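# Park the robot in the empty bay between carton stacks

## Task

Back into or drive into the empty bay along the wall that sits between two stacks of cartons, and finish entirely inside it. Every part of the robot (arm, wrist, hand) must be pulled in so it lies above the base's footprint. The robot's forward direction must face squarely out toward the room. Neither stack may be broken up, and no carton may end up on or beyond its floor tape line. The robot must not tip over or finish leaning.

## Robot and tools

ROBOT. A Stretch 4 mobile manipulator with one arm: an omni-wheel base, a vertical mast carrying a lift, a telescoping arm that reaches forward, a three-axis wrist and a five-finger hand. It stands about 1.6 m tall. The base rim lies within 0.23 m of the base origin, so anything reaching farther than that (an extended arm, a wrist sticking out) is outside the footprint.

FRAMES. Base frame: origin on the floor below the base centre, x ahead, y to the left, z up, metres. Odometry frame: the base frame as it was at scene start. base_odometry is reported in the odometry frame from wheel rotation only, so wheel slip shows as travel; heading is in radians, left positive, within -3.142 to 3.142. hand_pose is in the base frame and may be slightly wrong.

move. One action per call. The action may hold "base", "joints", or both, plus optional "speeds", "pace" or "contact_limits"; alternatively just {"end_of_arm": "enable_torque"} to re-power wrist motors that shut off. "base" is a single object, and every value is an offset relative to where the base last reported itself, not a pose: translate_m (metres, forward positive, -2 to 2), strafe_m (metres, left positive, -2 to 2), rotate_rad (radians, counter-clockwise positive, -3.2 to 3.2). translate_m and strafe_m may be combined for a straight diagonal without turning; rotate_rad must go alone. "joints" is one object keyed by joint name, each value an absolute target: lift_m 0 to 1.2 m, arm_m 0 to 0.55 m (extension), wrist_yaw_rad -1.134 to 4.276 (0 ahead, about 3.14 folded back over the base), wrist_pitch_rad -1.117 to 4.259 (0 level, 1.57 down), wrist_roll_rad -1.117 to 4.259, finger and thumb keys hand_little, hand_ring, hand_middle, hand_index, hand_thumb_turn, hand_thumb_bend from -1 (closed) to +1 (open), and settings hand_force_limit (-1 to 1) and hand_speed (-0.96 to 1). Out-of-range targets are clipped and reported. "pace" is "slow", "default", "fast" or "max" (base tops out at 0.1/0.3/0.4/0.6 m/s and 1/2/3/4 rad/s; a raised lift lowers base speed). "speeds" sets per-joint top speed for lift_m, arm_m and the wrist keys. "contact_limits" (0 gentlest to 1 firmest, 0.5 if omitted) applies to arm_m, lift_m, translate_m, strafe_m, rotate_rad and must sit beside its own command; a base limit persists until the next base action. "cameras" lists head_camera, head_left_camera, head_right_camera, wrist_camera or "all"; [] for none. "blocking" true (default) waits until everything is at rest; false returns in about half a second while motion continues. A move with no action just reports state and images.

wait {seconds 0 to 10, cameras}: lets time pass; returns early when running moves settle. stop {cameras}: brakes all running motion and re-brakes slack wheels. zoom_image {camera, region [x0,y0,x1,y1] pixels, max 504 square}: enlarges part of the newest image from that camera. show_instructions: shows the reference pages. finished_scene {scene: 1}: ends the scene permanently; call it only once parked correctly.

ORDER. If one move or wait is refused or hits an unrequested stop, later move, wait and finished_scene calls in the same reply are skipped. So check results before chaining commitments like finishing.

RESULTS. base_status and joint_status give done, moving, off_target (resting away from target), or a stop: contact_stop (something resisted; that motion goes slack), time_out, limit_stop_at_own_body, limit_stop_at_tilt (lean over 6 degrees; lift, arm and wheels go slack), torque_fault (a wrist motor is limp until enable_torque). on_its_own lists things the robot did by itself, such as slack joints or wheels. lidar_m gives 12 distances in metres in 30-degree sectors: first straight ahead, then counter-clockwise (4th left, 7th behind, 10th right); "-" means nothing seen or closer than 0.25 m. It sees from about 0.15 m up and is weak behind the robot. base_tilt gives forward and right lean in degrees with up to about 3 degrees fixed error. turned_by_wheels versus turned_by_imu: a gap over about 0.1 rad in a move suggests a collision or slip, and heading error of that size. motor_effort (percent, peak in brackets) and servo_current (mA) hint at pushing or loads. wrist_depth_mm is a 7x7 depth grid from the wrist camera.

CAMERAS. head_camera looks forward and down from the mast top; turn the base to look elsewhere. head_left_camera and head_right_camera are fisheyes aimed more steeply, also showing the base and arm. wrist_camera looks along the palm.

TUCKING. For the footprint, retract arm_m to 0 and keep the wrist folded back (yaw near 3.14) as at start; keep the lift moderate, since below about 0.25 m with the hand over the base, or large wrist tilts and rolls when folded, can trigger limit_stop_at_own_body. Avoid yaw above about 3.4.

CAUTION. Use low contact_limits and slow pace near the cartons so a touch stops the base before a stack is shoved; check that no carton crosses its tape. Avoid fast turns or stops with the lift high, and any tilt. Do not strike walls or fixed objects hard. Thinking time lets motion continue; base offsets count from the last reported position.

Each tool is called after "Call:" as name([rows], argument=value, ...), one row to a line, values as JSON.

Reference images:

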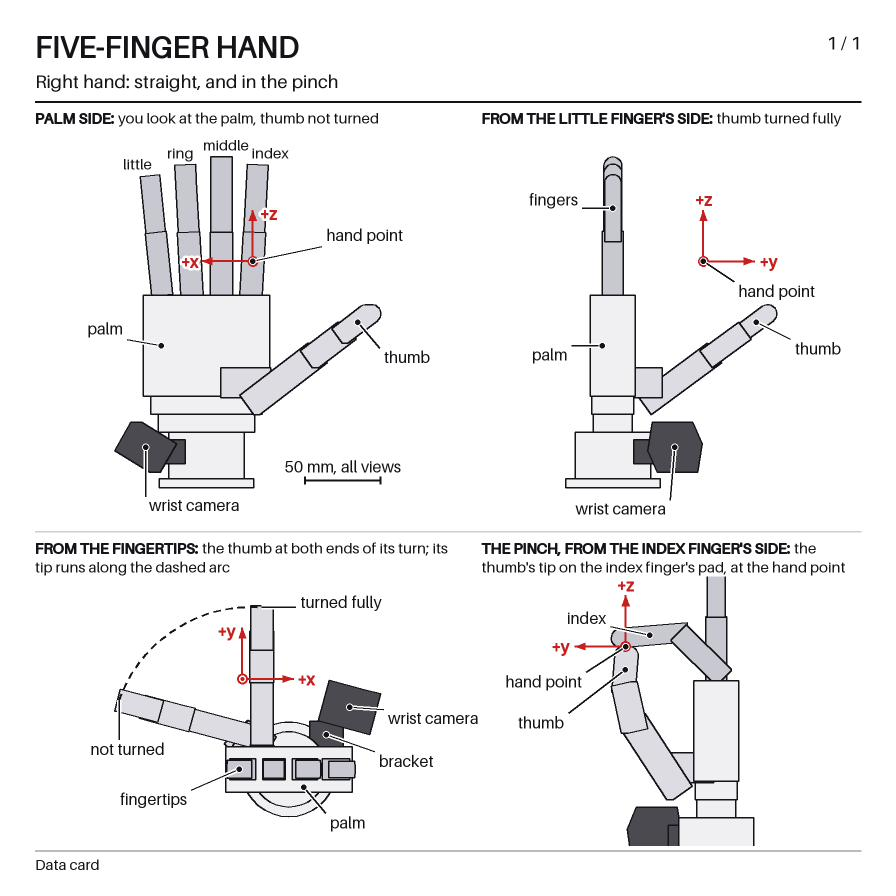

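## Session

Call:
move()

Scene clock: 0.00 s.
base_odometry: x=+0.000 y=+0.000 heading=+0.000
turned_by_wheels: +0.000
turned_by_imu: +0.000
base_tilt: forward=-1.7 right=+0.3
lidar_m: 2.91 3.04 1.82 1.08 0.94 0.94 1.14 0.87 0.89 1.10 2.42 2.43
base_status: not commanded
joint_positions: lift_m=+0.286 arm_m=+0.000 wrist_yaw_rad=+3.205 wrist_pitch_rad=+0.002 wrist_roll_rad=+0.000 hand_little=+1.000 hand_ring=+1.000 hand_middle=+1.000 hand_index=+1.000 hand_thumb_turn=+1.000 hand_thumb_bend=+1.000 hand_force_limit=+0.000 hand_speed=-0.800
joint_status: not commanded
measured_speeds: all 0
hand_stopped_by: target,target,target,target,target,target
little_load_n: 0.0
ring_load_n: 0.0
middle_load_n: 0.0
index_load_n: 0.0
thumb_bend_load_n: 0.0
thumb_turn_load_n: 0.0
motor_effort: lift_m=+22 arm_m=-4 wheel_0=-1 wheel_1=-1 wheel_2=+2
servo_current: wrist_yaw_rad=33 wrist_pitch_rad=33 wrist_roll_rad=33
hand_pose: x=-0.0577 y=+0.1039 z=+0.5243 quat_wxyz=(-0.515, -0.516, +0.484, +0.483) (m; base frame)
wrist_depth_mm: - 138 - - - - - / - 115 137 - - - - / - 121 175 - - - - / - 138 176 - - - - / 141 140 - - - - - / - 1537 213 165 138 - - / - 1205 - - - - -
pictures: head_camera, head_left_camera, head_right_camera, wrist_camera
Images, in order (width x height): head_camera 420x560, head_left_camera 420x672, head_right_camera 420x672, wrist_camera 616x392.

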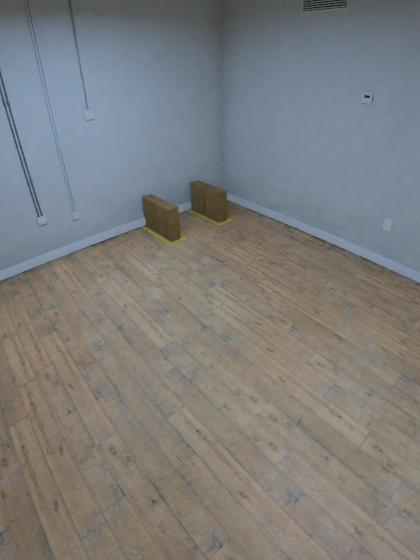

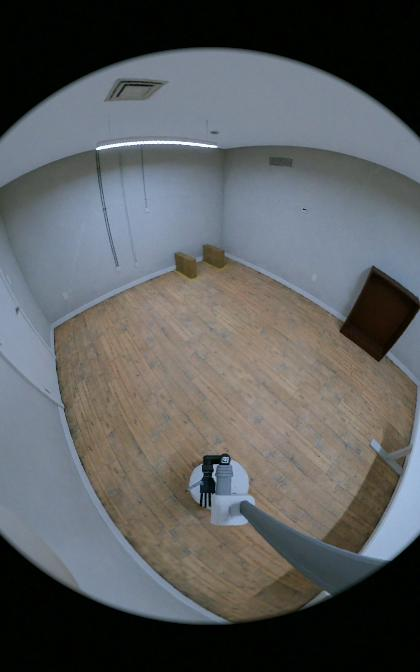

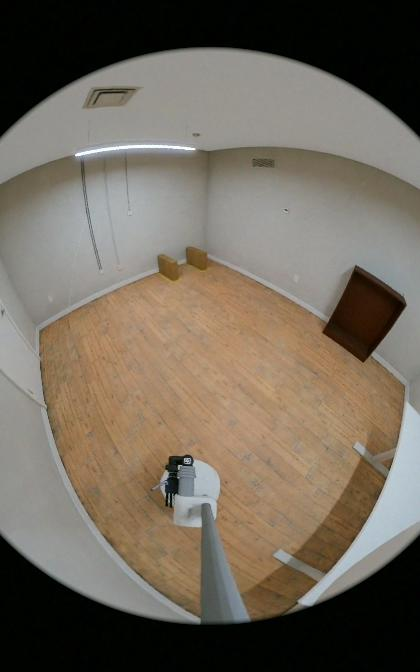

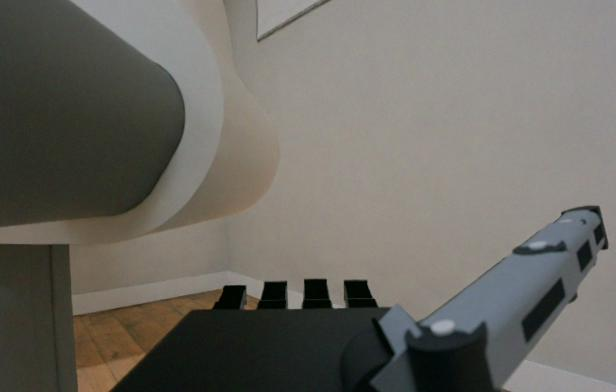

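Call:
zoom_image(camera="head_camera", region=[100, 140, 280, 280])

Call:
zoom_image(camera="head_left_camera", region=[150, 420, 290, 560])

Scaled by 2.800 from the camera's image (finer frame: 600x800).

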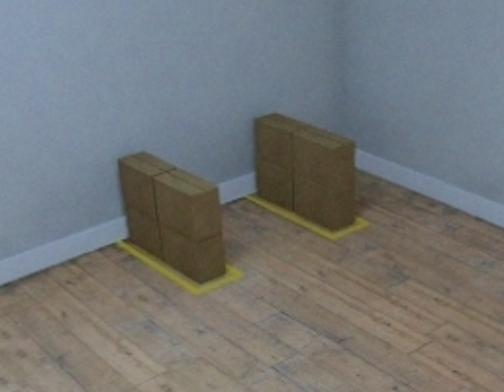

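Scaled by 3.600 from the camera's image (finer frame: 600x960).

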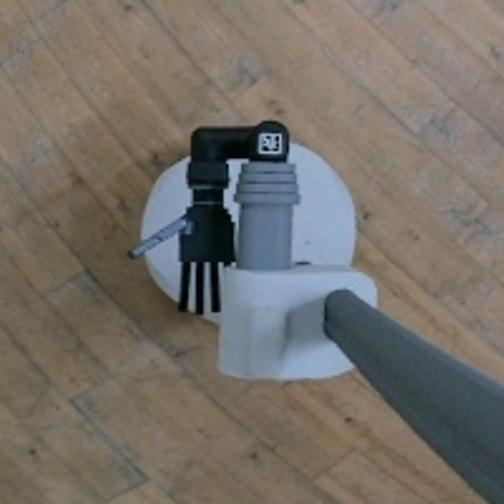

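Call:
move(base={"translate_m": 1.3}, joints={"hand_thumb_turn": -1.0}, cameras=["head_camera", "head_left_camera"])

Call:
move(base={"rotate_rad": 0.75}, cameras=["all"])

Scene clock: 6.47 s.
move: done
base_odometry: x=+1.300 y=+0.000 heading=+0.000
turned_by_wheels: +0.000
turned_by_imu: +0.000
base_tilt: forward=-1.8 right=+0.3
lidar_m: 2.05 1.69 2.09 2.09 1.85 1.84 2.21 1.87 1.88 1.77 1.83 1.89
base_status: done
joint_positions: lift_m=+0.286 arm_m=+0.000 wrist_yaw_rad=+3.205 wrist_pitch_rad=+0.002 wrist_roll_rad=+0.000 hand_little=+1.000 hand_ring=+1.000 hand_middle=+1.000 hand_index=+1.000 hand_thumb_turn=-1.000 hand_thumb_bend=+1.000 hand_force_limit=+0.000 hand_speed=-0.800
joint_status: all done
measured_speeds: all 0
hand_stopped_by: target,target,target,target,target,target
little_load_n: 0.0
ring_load_n: 0.0
middle_load_n: 0.0
index_load_n: 0.0
thumb_bend_load_n: 0.0
thumb_turn_load_n: 0.0
motor_effort: lift_m=+22(22) arm_m=-3(4) wheel_0=+0(6) wheel_1=-1(7) wheel_2=+1(10)
servo_current: wrist_yaw_rad=33(46) wrist_pitch_rad=46(72) wrist_roll_rad=39(46)
hand_pose: x=-0.0577 y=+0.1039 z=+0.5243 quat_wxyz=(-0.515, -0.516, +0.484, +0.483)
wrist_depth_mm: - 138 248 - - - - / - 115 137 - - - - / - 121 164 - - - - / - 138 177 - - - - / 141 - - - - - - / - 1661 1756 166 - - 1430 / - 1205 - - - - 1098
Images, in order (width x height): head_camera 420x560, head_left_camera 420x672.

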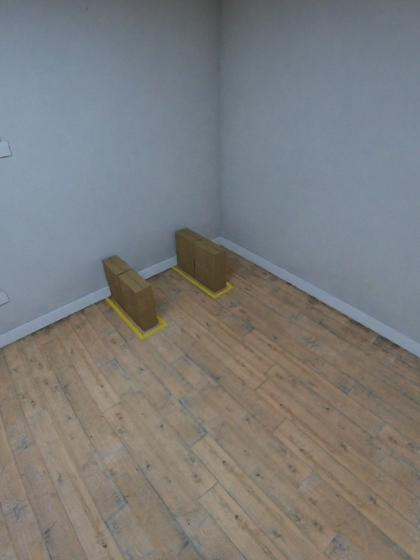

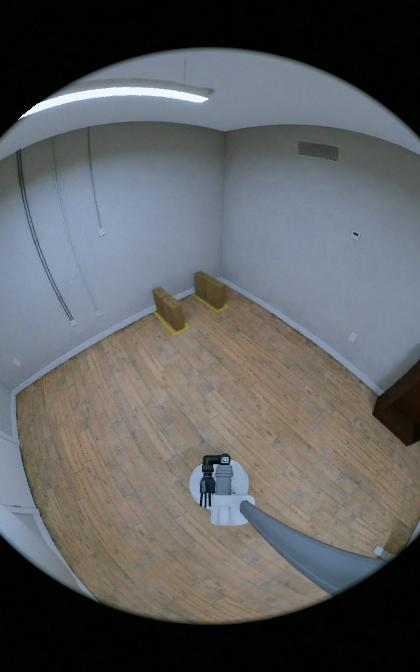

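Scene clock: 8.00 s.
move: done
base_odometry: x=+1.300 y=+0.000 heading=+0.750
turned_by_wheels: +0.750
turned_by_imu: +0.739
base_tilt: forward=-1.8 right=+0.3
lidar_m: 2.06 2.17 1.90 1.83 1.93 1.95 1.90 2.27 1.77 1.87 1.96 1.67
base_status: done
joint_positions: lift_m=+0.286 arm_m=+0.000 wrist_yaw_rad=+3.205 wrist_pitch_rad=+0.002 wrist_roll_rad=+0.000 hand_little=+1.000 hand_ring=+1.000 hand_middle=+1.000 hand_index=+1.000 hand_thumb_turn=-1.000 hand_thumb_bend=+1.000 hand_force_limit=+0.000 hand_speed=-0.800
joint_status: not commanded
measured_speeds: all 0
hand_stopped_by: target,target,target,target,target,target
little_load_n: 0.0
ring_load_n: 0.0
middle_load_n: 0.0
index_load_n: 0.0
thumb_bend_load_n: 0.0
thumb_turn_load_n: 0.0
motor_effort: lift_m=+22(22) arm_m=-4(5) wheel_0=-2(5) wheel_1=-2(6) wheel_2=+0(8)
servo_current: wrist_yaw_rad=39(46) wrist_pitch_rad=39(72) wrist_roll_rad=39(46)
hand_pose: x=-0.0577 y=+0.1039 z=+0.5243 quat_wxyz=(-0.515, -0.516, +0.484, +0.483)
wrist_depth_mm: - 138 246 - - - - / - 115 137 - - - - / - 121 175 - - - - / - 138 176 - - - - / 141 - - - - - - / - 1708 1708 166 - 1756 1537 / - 1205 - - - - 1118
pictures: head_camera, head_left_camera, head_right_camera, wrist_camera
Images, in order (width x height): head_camera 420x560, head_left_camera 420x672, head_right_camera 420x672, wrist_camera 616x392.

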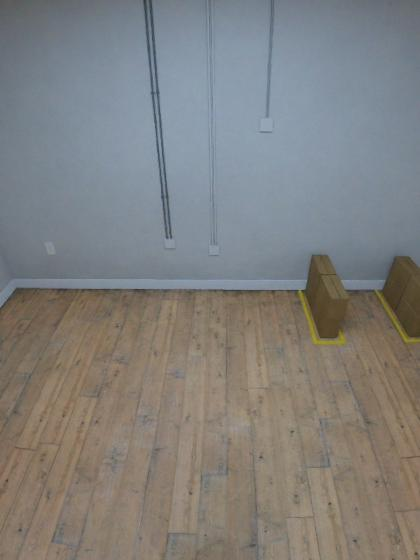

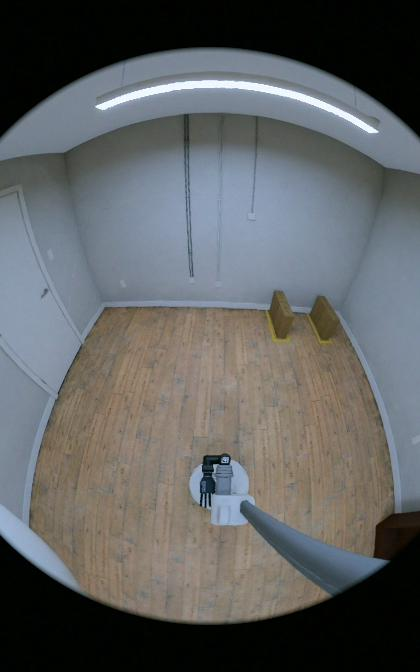

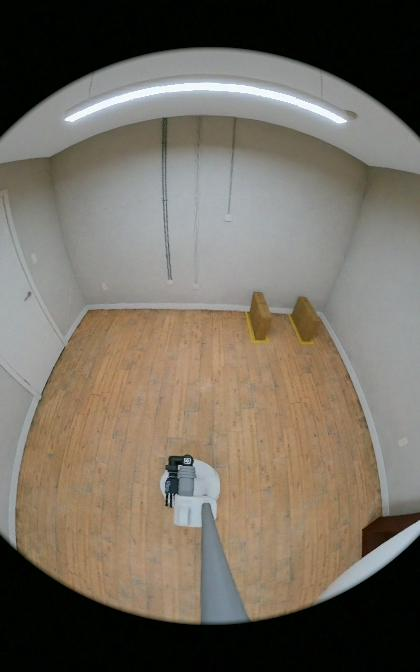

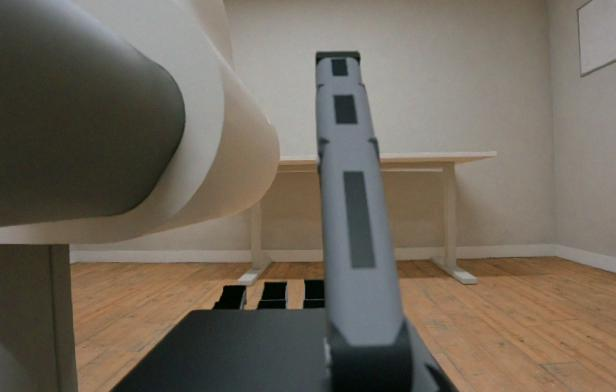

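Call:
move(base={"strafe_m": -0.9}, cameras=["all"])

Scene clock: 12.47 s.
move: done
base_odometry: x=+1.913 y=-0.659 heading=+0.750
turned_by_wheels: +0.000
turned_by_imu: -0.002
base_tilt: forward=-1.7 right=+0.3
lidar_m: 1.53 2.15 2.85 2.74 2.85 1.95 1.94 1.05 1.03 0.99 1.03 1.43
base_status: done
joint_positions: lift_m=+0.286 arm_m=+0.000 wrist_yaw_rad=+3.205 wrist_pitch_rad=+0.002 wrist_roll_rad=+0.000 hand_little=+1.000 hand_ring=+1.000 hand_middle=+1.000 hand_index=+1.000 hand_thumb_turn=-1.000 hand_thumb_bend=+1.000 hand_force_limit=+0.000 hand_speed=-0.800
joint_status: not commanded
measured_speeds: all 0
hand_stopped_by: target,target,target,target,target,target
little_load_n: 0.0
ring_load_n: 0.0
middle_load_n: 0.0
index_load_n: 0.0
thumb_bend_load_n: 0.0
thumb_turn_load_n: 0.0
motor_effort: lift_m=+22(22) arm_m=-3(4) wheel_0=+0(8) wheel_1=+1(9) wheel_2=-2(3)
servo_current: wrist_yaw_rad=39(46) wrist_pitch_rad=33(65) wrist_roll_rad=33(46)
hand_pose: x=-0.0577 y=+0.1039 z=+0.5243 quat_wxyz=(-0.515, -0.516, +0.484, +0.483)
wrist_depth_mm: - 138 138 - - - - / - - 137 - - - - / - 120 173 - - - - / - 138 174 - - - - / 142 1863 - - - - - / - 1499 1756 166 - 1756 1537 / - 1229 - - - - 1118
pictures: head_camera, head_left_camera, head_right_camera, wrist_camera
Images, in order (width x height): head_camera 420x560, head_left_camera 420x672, head_right_camera 420x672, wrist_camera 616x392.

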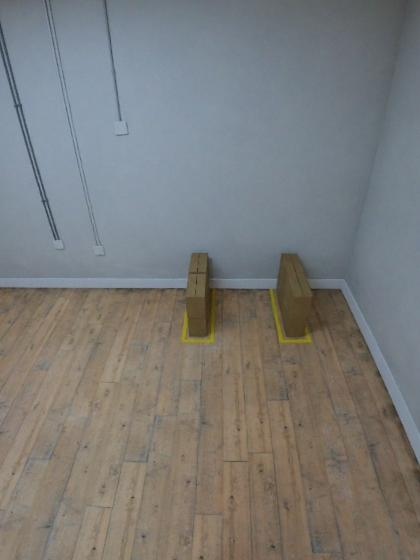

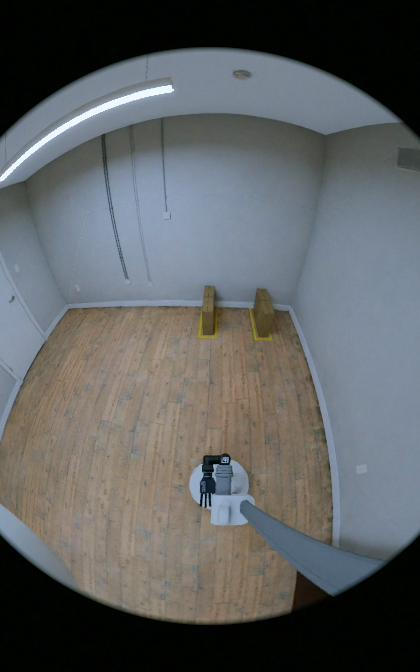

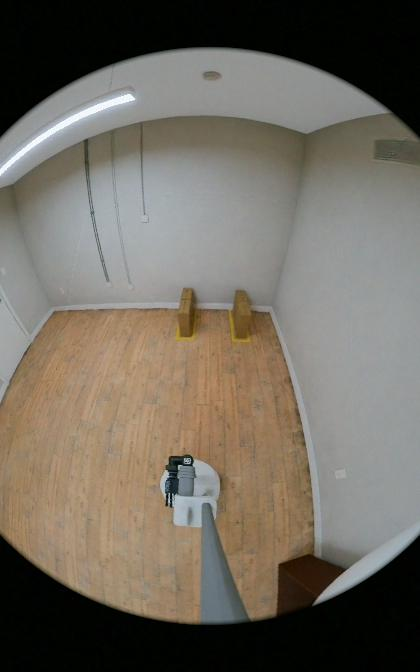

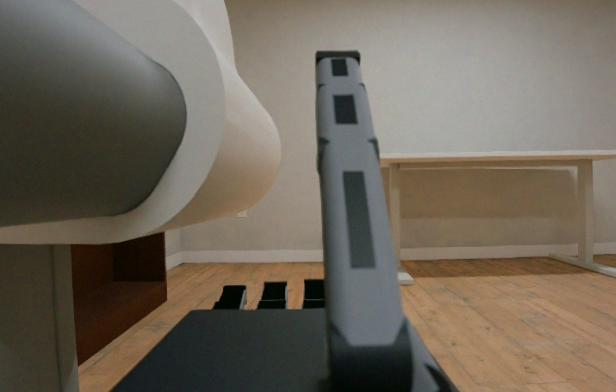

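Call:
zoom_image(camera="head_camera", region=[160, 230, 360, 370])

Call:
zoom_image(camera="head_camera", region=[0, 250, 200, 320])

Scaled by 2.520 from the camera's image (finer frame: 600x800).

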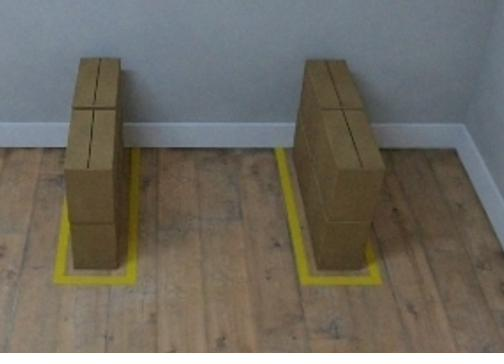

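Scaled by 2.520 from the camera's image (finer frame: 600x800).

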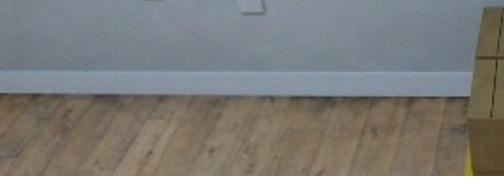

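Call:
move(base={"translate_m": 0.8, "strafe_m": -0.25}, cameras=["all"])

Call:
zoom_image(camera="head_camera", region=[60, 260, 360, 560])

Call:
zoom_image(camera="head_left_camera", region=[120, 300, 320, 520])

Call:
zoom_image(camera="head_right_camera", region=[90, 300, 290, 520])

Scene clock: 17.63 s.
move: done
base_odometry: x=+2.669 y=-0.296 heading=+0.750
turned_by_wheels: +0.000
turned_by_imu: +0.001
base_tilt: forward=-1.8 right=+0.3
lidar_m: 0.78 0.84 1.83 2.96 3.13 2.81 2.25 1.07 0.77 0.72 0.76 0.77
base_status: done
joint_positions: lift_m=+0.286 arm_m=+0.000 wrist_yaw_rad=+3.205 wrist_pitch_rad=+0.002 wrist_roll_rad=+0.000 hand_little=+1.000 hand_ring=+1.000 hand_middle=+1.000 hand_index=+1.000 hand_thumb_turn=-1.000 hand_thumb_bend=+1.000 hand_force_limit=+0.000 hand_speed=-0.800
joint_status: not commanded
measured_speeds: all 0
hand_stopped_by: target,target,target,target,target,target
little_load_n: 0.0
ring_load_n: 0.0
middle_load_n: 0.0
index_load_n: 0.0
thumb_bend_load_n: -0.5
thumb_turn_load_n: 0.0
motor_effort: lift_m=+22(22) arm_m=-4(4) wheel_0=+1(8) wheel_1=+1(4) wheel_2=+0(9)
servo_current: wrist_yaw_rad=33(46) wrist_pitch_rad=33(65) wrist_roll_rad=26(46)
hand_pose: x=-0.0577 y=+0.1039 z=+0.5243 quat_wxyz=(-0.515, -0.516, +0.484, +0.483)
wrist_depth_mm: - 138 248 - - - - / - 115 137 - - - - / - 121 164 - - - - / - 138 176 - - - - / 141 140 1808 - - - - / - 1537 1708 166 - 1808 1537 / - 1205 - - - - 1098
pictures: head_camera, head_left_camera, head_right_camera, wrist_camera
Images, in order (width x height): head_camera 420x560, head_left_camera 420x672, head_right_camera 420x672, wrist_camera 616x392.

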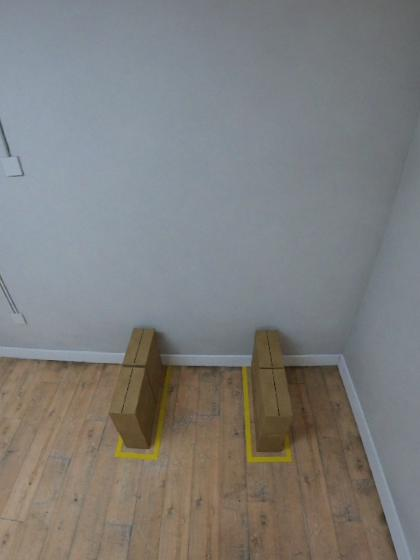

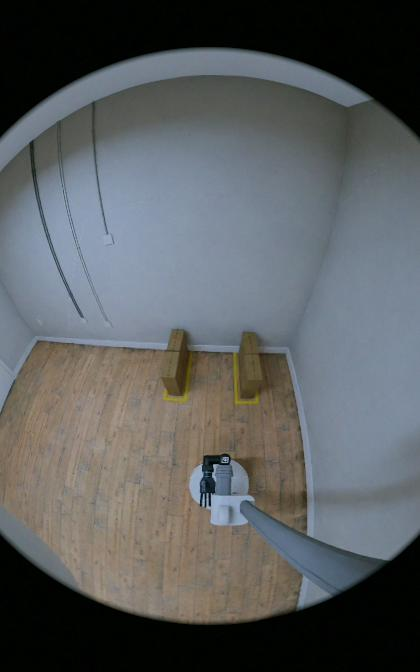

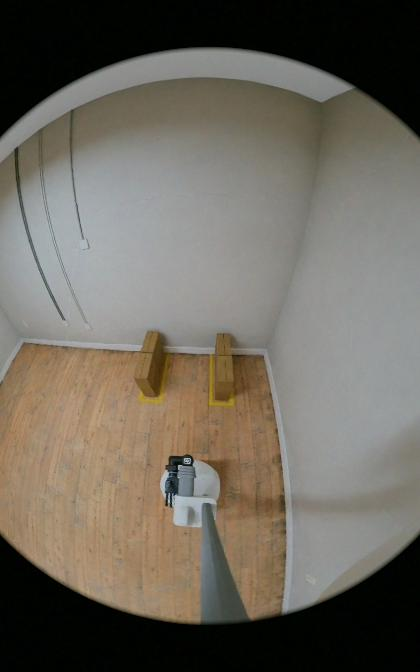

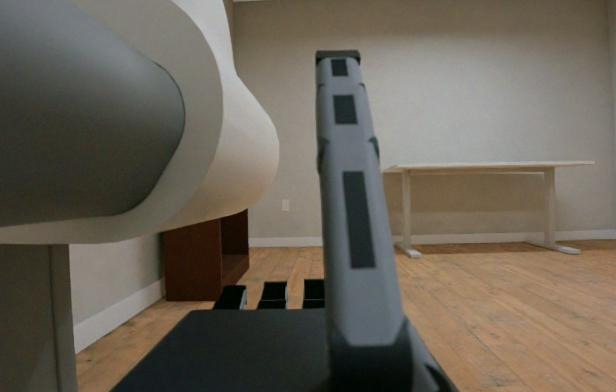

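Scaled by 1.680 from the camera's image (finer frame: 600x800).

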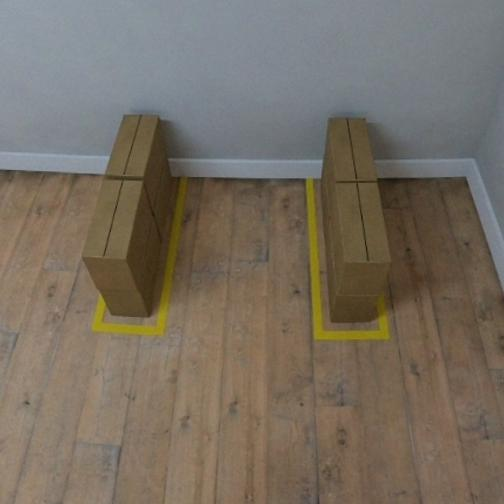

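Scaled by 2.291 from the camera's image (finer frame: 600x960).

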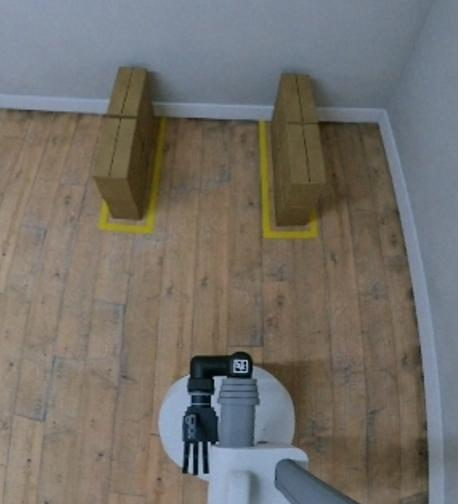

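Scaled by 2.291 from the camera's image (finer frame: 600x960).

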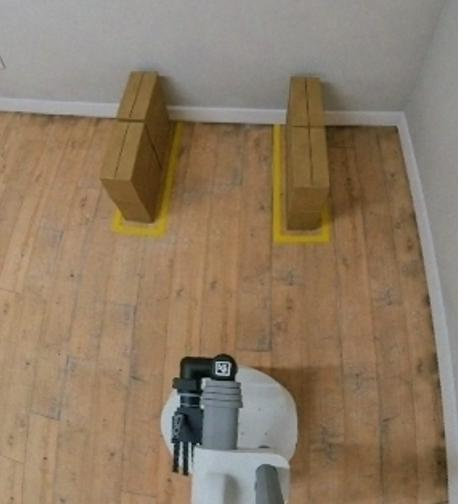

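Call:
move(base={"translate_m": 0.35, "strafe_m": 0.065}, cameras=["all"])

Call:
zoom_image(camera="head_camera", region=[60, 360, 360, 560])

Call:
zoom_image(camera="head_left_camera", region=[120, 320, 320, 520])

Call:
zoom_image(camera="head_right_camera", region=[90, 320, 290, 520])

Scene clock: 21.50 s.
move: done
base_odometry: x=+2.881 y=-0.010 heading=+0.750
turned_by_wheels: +0.000
turned_by_imu: +0.000
base_tilt: forward=-1.8 right=+0.3
lidar_m: 0.89 0.48 0.56 2.92 3.08 3.24 2.04 1.16 0.83 0.79 0.81 0.47
base_status: done
joint_positions: lift_m=+0.286 arm_m=+0.000 wrist_yaw_rad=+3.205 wrist_pitch_rad=+0.002 wrist_roll_rad=+0.000 hand_little=+1.000 hand_ring=+1.000 hand_middle=+1.000 hand_index=+1.000 hand_thumb_turn=-1.000 hand_thumb_bend=+1.000 hand_force_limit=+0.000 hand_speed=-0.800
joint_status: not commanded
measured_speeds: all 0
hand_stopped_by: target,target,target,target,target,target
little_load_n: 0.0
ring_load_n: 0.0
middle_load_n: 0.0
index_load_n: 0.0
thumb_bend_load_n: 0.0
thumb_turn_load_n: 0.0
motor_effort: lift_m=+22(22) arm_m=-3(4) wheel_0=+1(5) wheel_1=-1(7) wheel_2=+2(10)
servo_current: wrist_yaw_rad=39(46) wrist_pitch_rad=39(59) wrist_roll_rad=33(46)
hand_pose: x=-0.0577 y=+0.1039 z=+0.5243 quat_wxyz=(-0.515, -0.516, +0.484, +0.483)
wrist_depth_mm: - 138 248 - - - - / - 115 137 - - - - / - 121 164 - - - - / - 138 177 - - - - / 142 140 - - - - - / - 1537 1708 166 - 1708 1537 / - 1182 - - - - 1098
pictures: head_camera, head_left_camera, head_right_camera, wrist_camera
Images, in order (width x height): head_camera 420x560, head_left_camera 420x672, head_right_camera 420x672, wrist_camera 616x392.

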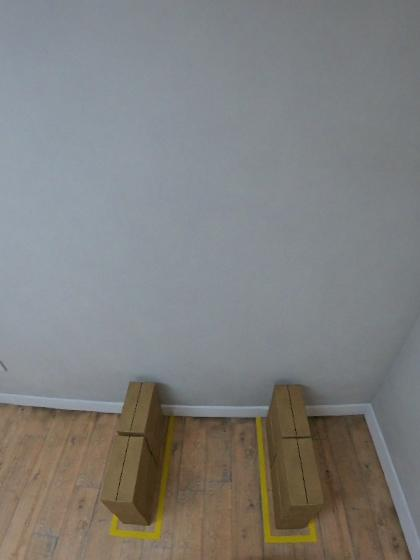

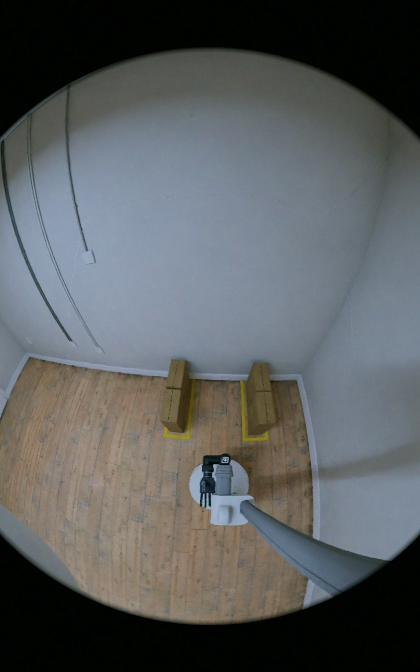

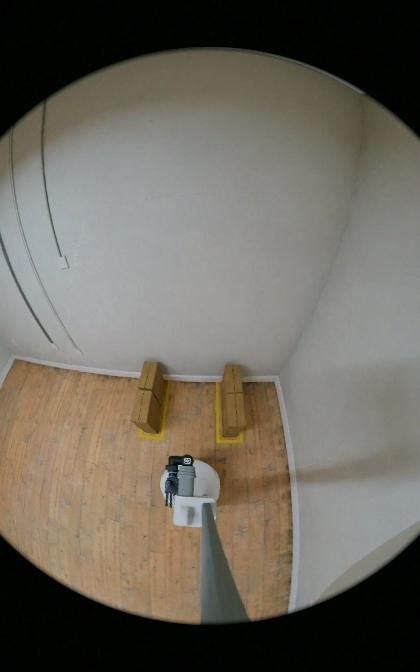

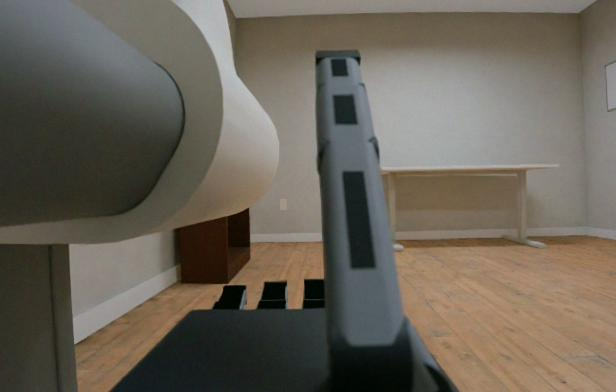

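Scaled by 1.680 from the camera's image (finer frame: 600x800).

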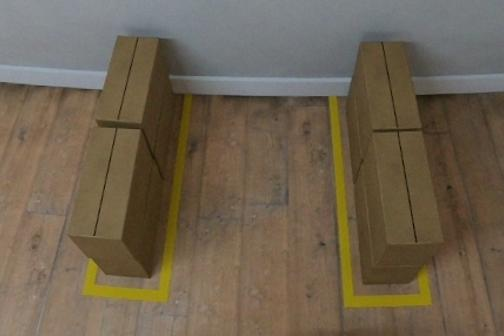

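Scaled by 2.520 from the camera's image (finer frame: 600x960).

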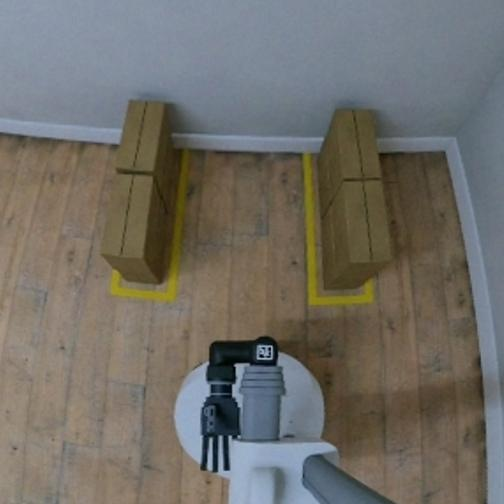

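Scaled by 2.520 from the camera's image (finer frame: 600x960).

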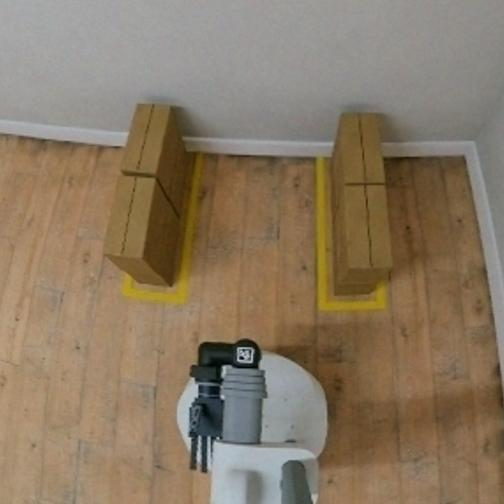

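Call:
move(base={"rotate_rad": -0.03}, cameras=["all"])

Call:
zoom_image(camera="head_camera", region=[60, 360, 360, 560])

Call:
wait(seconds=0.2)

Call:
wait(seconds=0.2)

Scene clock: 22.30 s.
move: done
base_odometry: x=+2.881 y=-0.010 heading=+0.720
turned_by_wheels: -0.030
turned_by_imu: -0.030
base_tilt: forward=-1.7 right=+0.3
lidar_m: 0.82 0.51 0.54 2.93 3.02 3.27 2.38 1.19 0.84 0.78 0.82 0.47
base_status: done
joint_positions: lift_m=+0.286 arm_m=+0.000 wrist_yaw_rad=+3.205 wrist_pitch_rad=+0.002 wrist_roll_rad=+0.000 hand_little=+1.000 hand_ring=+1.000 hand_middle=+1.000 hand_index=+1.000 hand_thumb_turn=-1.000 hand_thumb_bend=+1.000 hand_force_limit=+0.000 hand_speed=-0.800
joint_status: not commanded
measured_speeds: all 0
hand_stopped_by: target,target,target,target,target,target
little_load_n: 0.5
ring_load_n: 0.0
middle_load_n: 0.0
index_load_n: 0.0
thumb_bend_load_n: 0.0
thumb_turn_load_n: 0.0
motor_effort: lift_m=+22(22) arm_m=-3(4) wheel_0=+0(5) wheel_1=+1(2) wheel_2=-1(6)
servo_current: wrist_yaw_rad=39(39) wrist_pitch_rad=39(52) wrist_roll_rad=33(46)
hand_pose: x=-0.0577 y=+0.1039 z=+0.5243 quat_wxyz=(-0.515, -0.516, +0.484, +0.483)
wrist_depth_mm: - 138 247 - - - - / - 115 138 - - - - / - 121 176 - - - - / - 138 176 - - - - / 142 140 - - - - - / - 1708 1708 165 - 1756 1576 / - 1205 - - - - 1098
pictures: head_camera, head_left_camera, head_right_camera, wrist_camera
Images, in order (width x height): head_camera 420x560, head_left_camera 420x672, head_right_camera 420x672, wrist_camera 616x392.

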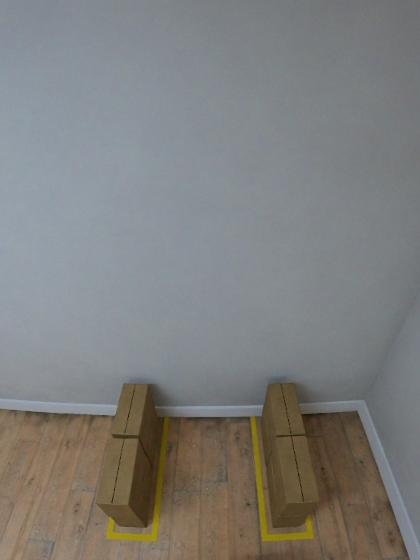

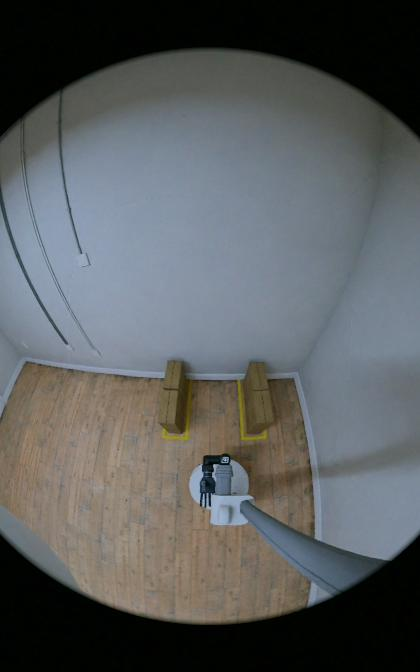

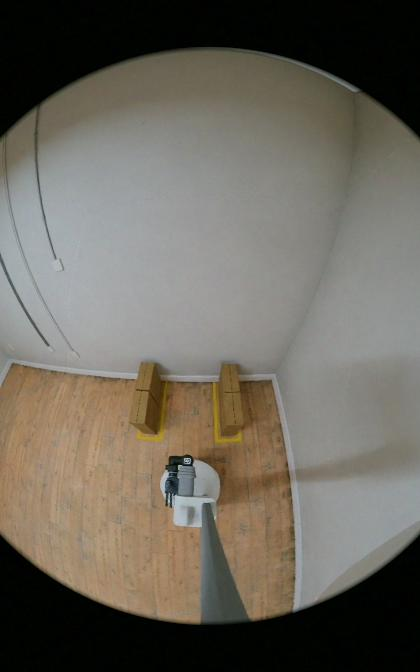

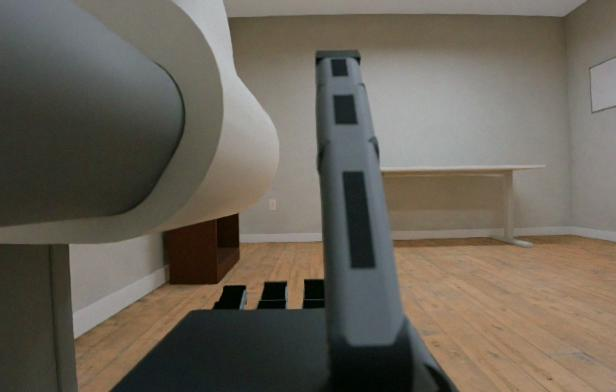

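Scaled by 1.680 from the camera's image (finer frame: 600x800).

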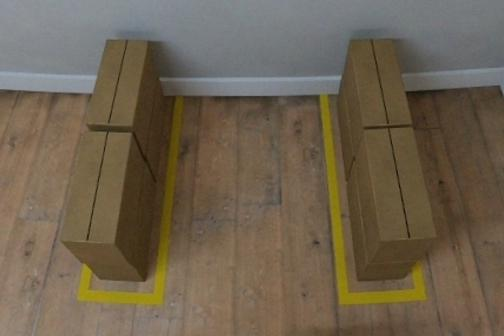

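Scene clock: 22.50 s.
base_odometry: x=+2.881 y=-0.010 heading=+0.720
turned_by_wheels: +0.000
turned_by_imu: +0.000
base_tilt: forward=-1.8 right=+0.3
lidar_m: 0.82 0.52 0.56 2.93 3.00 3.28 2.37 1.21 0.83 0.79 0.83 0.48
base_status: done
joint_positions: lift_m=+0.286 arm_m=+0.000 wrist_yaw_rad=+3.205 wrist_pitch_rad=+0.002 wrist_roll_rad=+0.000 hand_little=+1.000 hand_ring=+1.000 hand_middle=+1.000 hand_index=+1.000 hand_thumb_turn=-1.000 hand_thumb_bend=+1.000 hand_force_limit=+0.000 hand_speed=-0.800
joint_status: not commanded
measured_speeds: all 0
hand_stopped_by: target,target,target,target,target,target
little_load_n: 0.0
ring_load_n: 0.0
middle_load_n: 0.0
index_load_n: 0.0
thumb_bend_load_n: 0.0
thumb_turn_load_n: 0.0
motor_effort: lift_m=+22(22) arm_m=-3(4) wheel_0=+0(5) wheel_1=+1(2) wheel_2=-1(6)
servo_current: wrist_yaw_rad=39(39) wrist_pitch_rad=39(52) wrist_roll_rad=33(46)
hand_pose: x=-0.0577 y=+0.1039 z=+0.5243 quat_wxyz=(-0.515, -0.516, +0.484, +0.483)
wrist_depth_mm: - 138 248 - - - - / - 115 137 - - - - / - 121 175 - - - - / - 138 176 - - - - / 141 140 - - - - - / - 1618 1708 166 - 1808 1537 / - 1205 - - - - 1098
wait: 0.20 s; no rest
pictures: none

Scene clock: 22.70 s.
base_odometry: x=+2.881 y=-0.010 heading=+0.720
turned_by_wheels: +0.000
turned_by_imu: +0.000
base_tilt: forward=-1.8 right=+0.3
lidar_m: 0.82 0.49 0.55 2.92 3.00 3.26 2.38 1.19 0.84 0.79 0.81 0.47
base_status: done
joint_positions: lift_m=+0.286 arm_m=+0.000 wrist_yaw_rad=+3.205 wrist_pitch_rad=+0.002 wrist_roll_rad=+0.000 hand_little=+1.000 hand_ring=+1.000 hand_middle=+1.000 hand_index=+1.000 hand_thumb_turn=-1.000 hand_thumb_bend=+1.000 hand_force_limit=+0.000 hand_speed=-0.800
joint_status: not commanded
measured_speeds: all 0
hand_stopped_by: target,target,target,target,target,target
little_load_n: 0.0
ring_load_n: 0.0
middle_load_n: 0.0
index_load_n: 0.0
thumb_bend_load_n: 0.0
thumb_turn_load_n: 0.0
motor_effort: lift_m=+22(22) arm_m=-3(4) wheel_0=+0(5) wheel_1=+1(2) wheel_2=-1(6)
servo_current: wrist_yaw_rad=39(39) wrist_pitch_rad=46(52) wrist_roll_rad=33(46)
hand_pose: x=-0.0577 y=+0.1039 z=+0.5243 quat_wxyz=(-0.515, -0.516, +0.484, +0.483)
wrist_depth_mm: - 138 248 - - - - / - 115 137 - - - - / - 121 175 - - - - / - 138 176 - - - - / 141 141 - - - - - / - 1708 1708 166 - 1756 1537 / - 1182 - - - - 1118
wait: 0.20 s; no rest
pictures: none

Call:
move(base={"strafe_m": 0.02, "translate_m": 0.1}, pace="slow", cameras=["all"])

Call:
zoom_image(camera="head_left_camera", region=[120, 340, 320, 540])

Call:
zoom_image(camera="head_right_camera", region=[90, 340, 290, 540])

Call:
wait(seconds=0.2)

Call:
wait(seconds=0.2)

Scene clock: 25.30 s.
move: done
base_odometry: x=+2.943 y=+0.071 heading=+0.720
turned_by_wheels: +0.000
turned_by_imu: +0.001
base_tilt: forward=-1.7 right=+0.3
lidar_m: 0.84 0.40 0.42 2.90 2.99 3.41 2.40 1.22 0.86 0.79 0.47 0.39
base_status: done
joint_positions: lift_m=+0.286 arm_m=+0.000 wrist_yaw_rad=+3.205 wrist_pitch_rad=+0.002 wrist_roll_rad=+0.000 hand_little=+1.000 hand_ring=+1.000 hand_middle=+1.000 hand_index=+1.000 hand_thumb_turn=-1.000 hand_thumb_bend=+1.000 hand_force_limit=+0.000 hand_speed=-0.800
joint_status: not commanded
measured_speeds: all 0
hand_stopped_by: target,target,target,target,target,target
little_load_n: 0.0
ring_load_n: 0.0
middle_load_n: 0.0
index_load_n: 0.0
thumb_bend_load_n: 0.0
thumb_turn_load_n: 0.0
motor_effort: lift_m=+22(22) arm_m=-3(4) wheel_0=+2(3) wheel_1=+1(5) wheel_2=-2(7)
servo_current: wrist_yaw_rad=39(46) wrist_pitch_rad=39(72) wrist_roll_rad=39(46)
hand_pose: x=-0.0577 y=+0.1039 z=+0.5243 quat_wxyz=(-0.515, -0.516, +0.484, +0.483)
wrist_depth_mm: - 138 248 - - - - / - 115 137 - - - - / - 121 164 - - - - / - 138 177 - - - - / 142 141 - - - - - / - 1708 1756 166 - 1756 1576 / - 1182 - - - - 1078
pictures: head_camera, head_left_camera, head_right_camera, wrist_camera
Images, in order (width x height): head_camera 420x560, head_left_camera 420x672, head_right_camera 420x672, wrist_camera 616x392.

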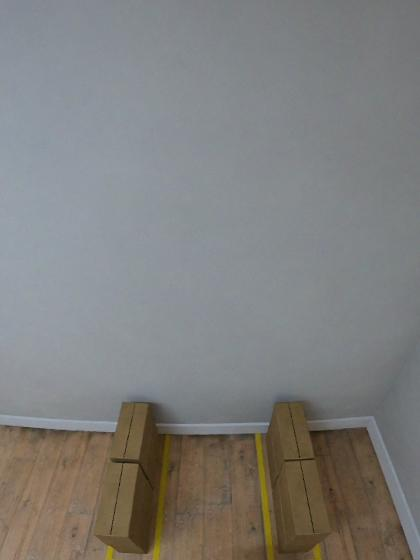

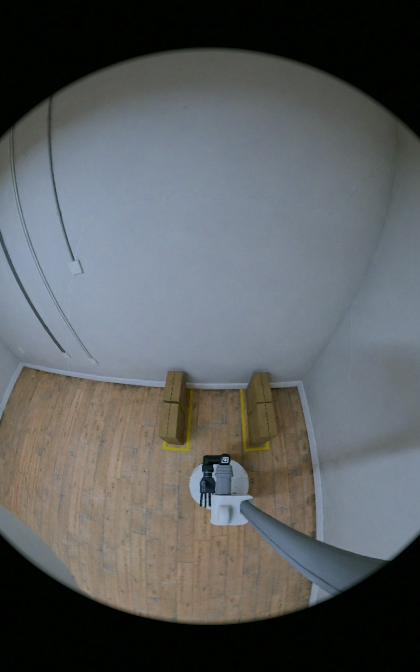

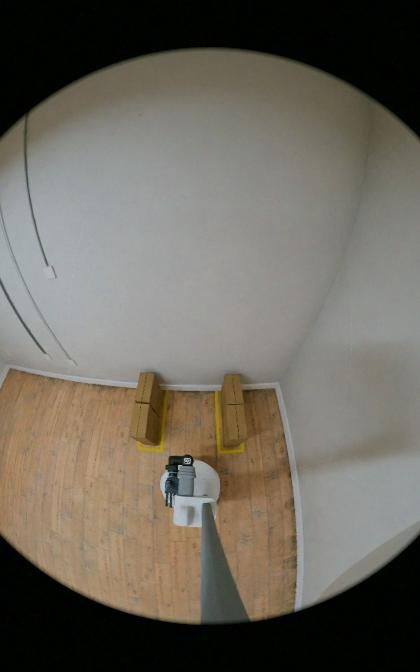

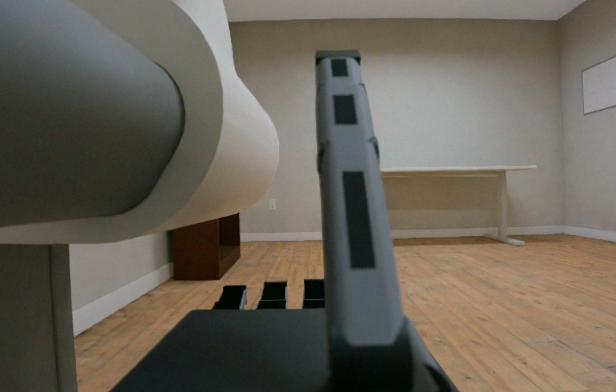

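Scaled by 2.520 from the camera's image (finer frame: 600x960).

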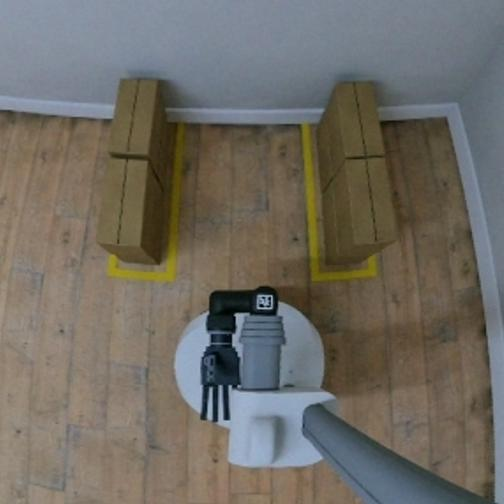

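Scaled by 2.520 from the camera's image (finer frame: 600x960).

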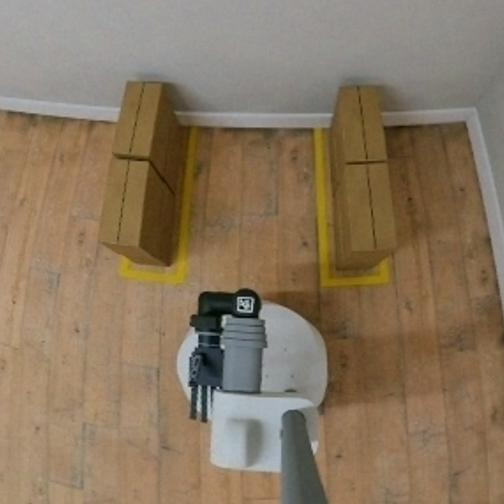

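Scene clock: 25.50 s.
base_odometry: x=+2.943 y=+0.071 heading=+0.720
turned_by_wheels: +0.000
turned_by_imu: +0.000
base_tilt: forward=-1.8 right=+0.3
lidar_m: 0.81 0.39 0.42 2.88 2.98 3.45 2.37 1.24 0.84 0.81 0.46 0.39
base_status: done
joint_positions: lift_m=+0.286 arm_m=+0.000 wrist_yaw_rad=+3.205 wrist_pitch_rad=+0.002 wrist_roll_rad=+0.000 hand_little=+1.000 hand_ring=+1.000 hand_middle=+1.000 hand_index=+1.000 hand_thumb_turn=-1.000 hand_thumb_bend=+1.000 hand_force_limit=+0.000 hand_speed=-0.800
joint_status: not commanded
measured_speeds: all 0
hand_stopped_by: target,target,target,target,target,target
little_load_n: 0.0
ring_load_n: 0.0
middle_load_n: 0.0
index_load_n: 0.0
thumb_bend_load_n: 0.0
thumb_turn_load_n: 0.0
motor_effort: lift_m=+22(22) arm_m=-4(4) wheel_0=+2(3) wheel_1=+1(5) wheel_2=-2(7)
servo_current: wrist_yaw_rad=33(46) wrist_pitch_rad=52(72) wrist_roll_rad=39(46)
hand_pose: x=-0.0577 y=+0.1039 z=+0.5243 quat_wxyz=(-0.515, -0.516, +0.484, +0.483)
wrist_depth_mm: - 138 248 - - - - / - 115 137 - - - - / - 121 164 - - - - / - 138 177 - - - - / 142 141 - - - - - / - 1708 1708 166 - 1756 1576 / - 1229 - - - - 1098
wait: 0.20 s; no rest
pictures: none

Scene clock: 25.70 s.
base_odometry: x=+2.943 y=+0.071 heading=+0.720
turned_by_wheels: +0.000
turned_by_imu: +0.000
base_tilt: forward=-1.7 right=+0.3
lidar_m: 0.85 0.41 0.40 2.91 3.00 3.44 2.39 1.20 0.85 0.79 0.46 0.41
base_status: done
joint_positions: lift_m=+0.286 arm_m=+0.000 wrist_yaw_rad=+3.205 wrist_pitch_rad=+0.002 wrist_roll_rad=+0.000 hand_little=+1.000 hand_ring=+1.000 hand_middle=+1.000 hand_index=+1.000 hand_thumb_turn=-1.000 hand_thumb_bend=+1.000 hand_force_limit=+0.000 hand_speed=-0.800
joint_status: not commanded
measured_speeds: all 0
hand_stopped_by: target,target,target,target,target,target
little_load_n: 0.0
ring_load_n: 0.0
middle_load_n: 0.0
index_load_n: 0.0
thumb_bend_load_n: 0.0
thumb_turn_load_n: 0.0
motor_effort: lift_m=+22(22) arm_m=-3(4) wheel_0=+2(3) wheel_1=+1(5) wheel_2=-2(7)
servo_current: wrist_yaw_rad=33(46) wrist_pitch_rad=33(72) wrist_roll_rad=26(46)
hand_pose: x=-0.0577 y=+0.1039 z=+0.5243 quat_wxyz=(-0.515, -0.516, +0.484, +0.483)
wrist_depth_mm: - 138 248 - - - - / - 115 137 - - - - / - 121 164 - - - - / - 138 176 - - - - / 141 140 - - - - - / - 1661 1756 166 - 1756 1537 / - 1229 - - - - 1098
wait: 0.20 s; no rest
pictures: none


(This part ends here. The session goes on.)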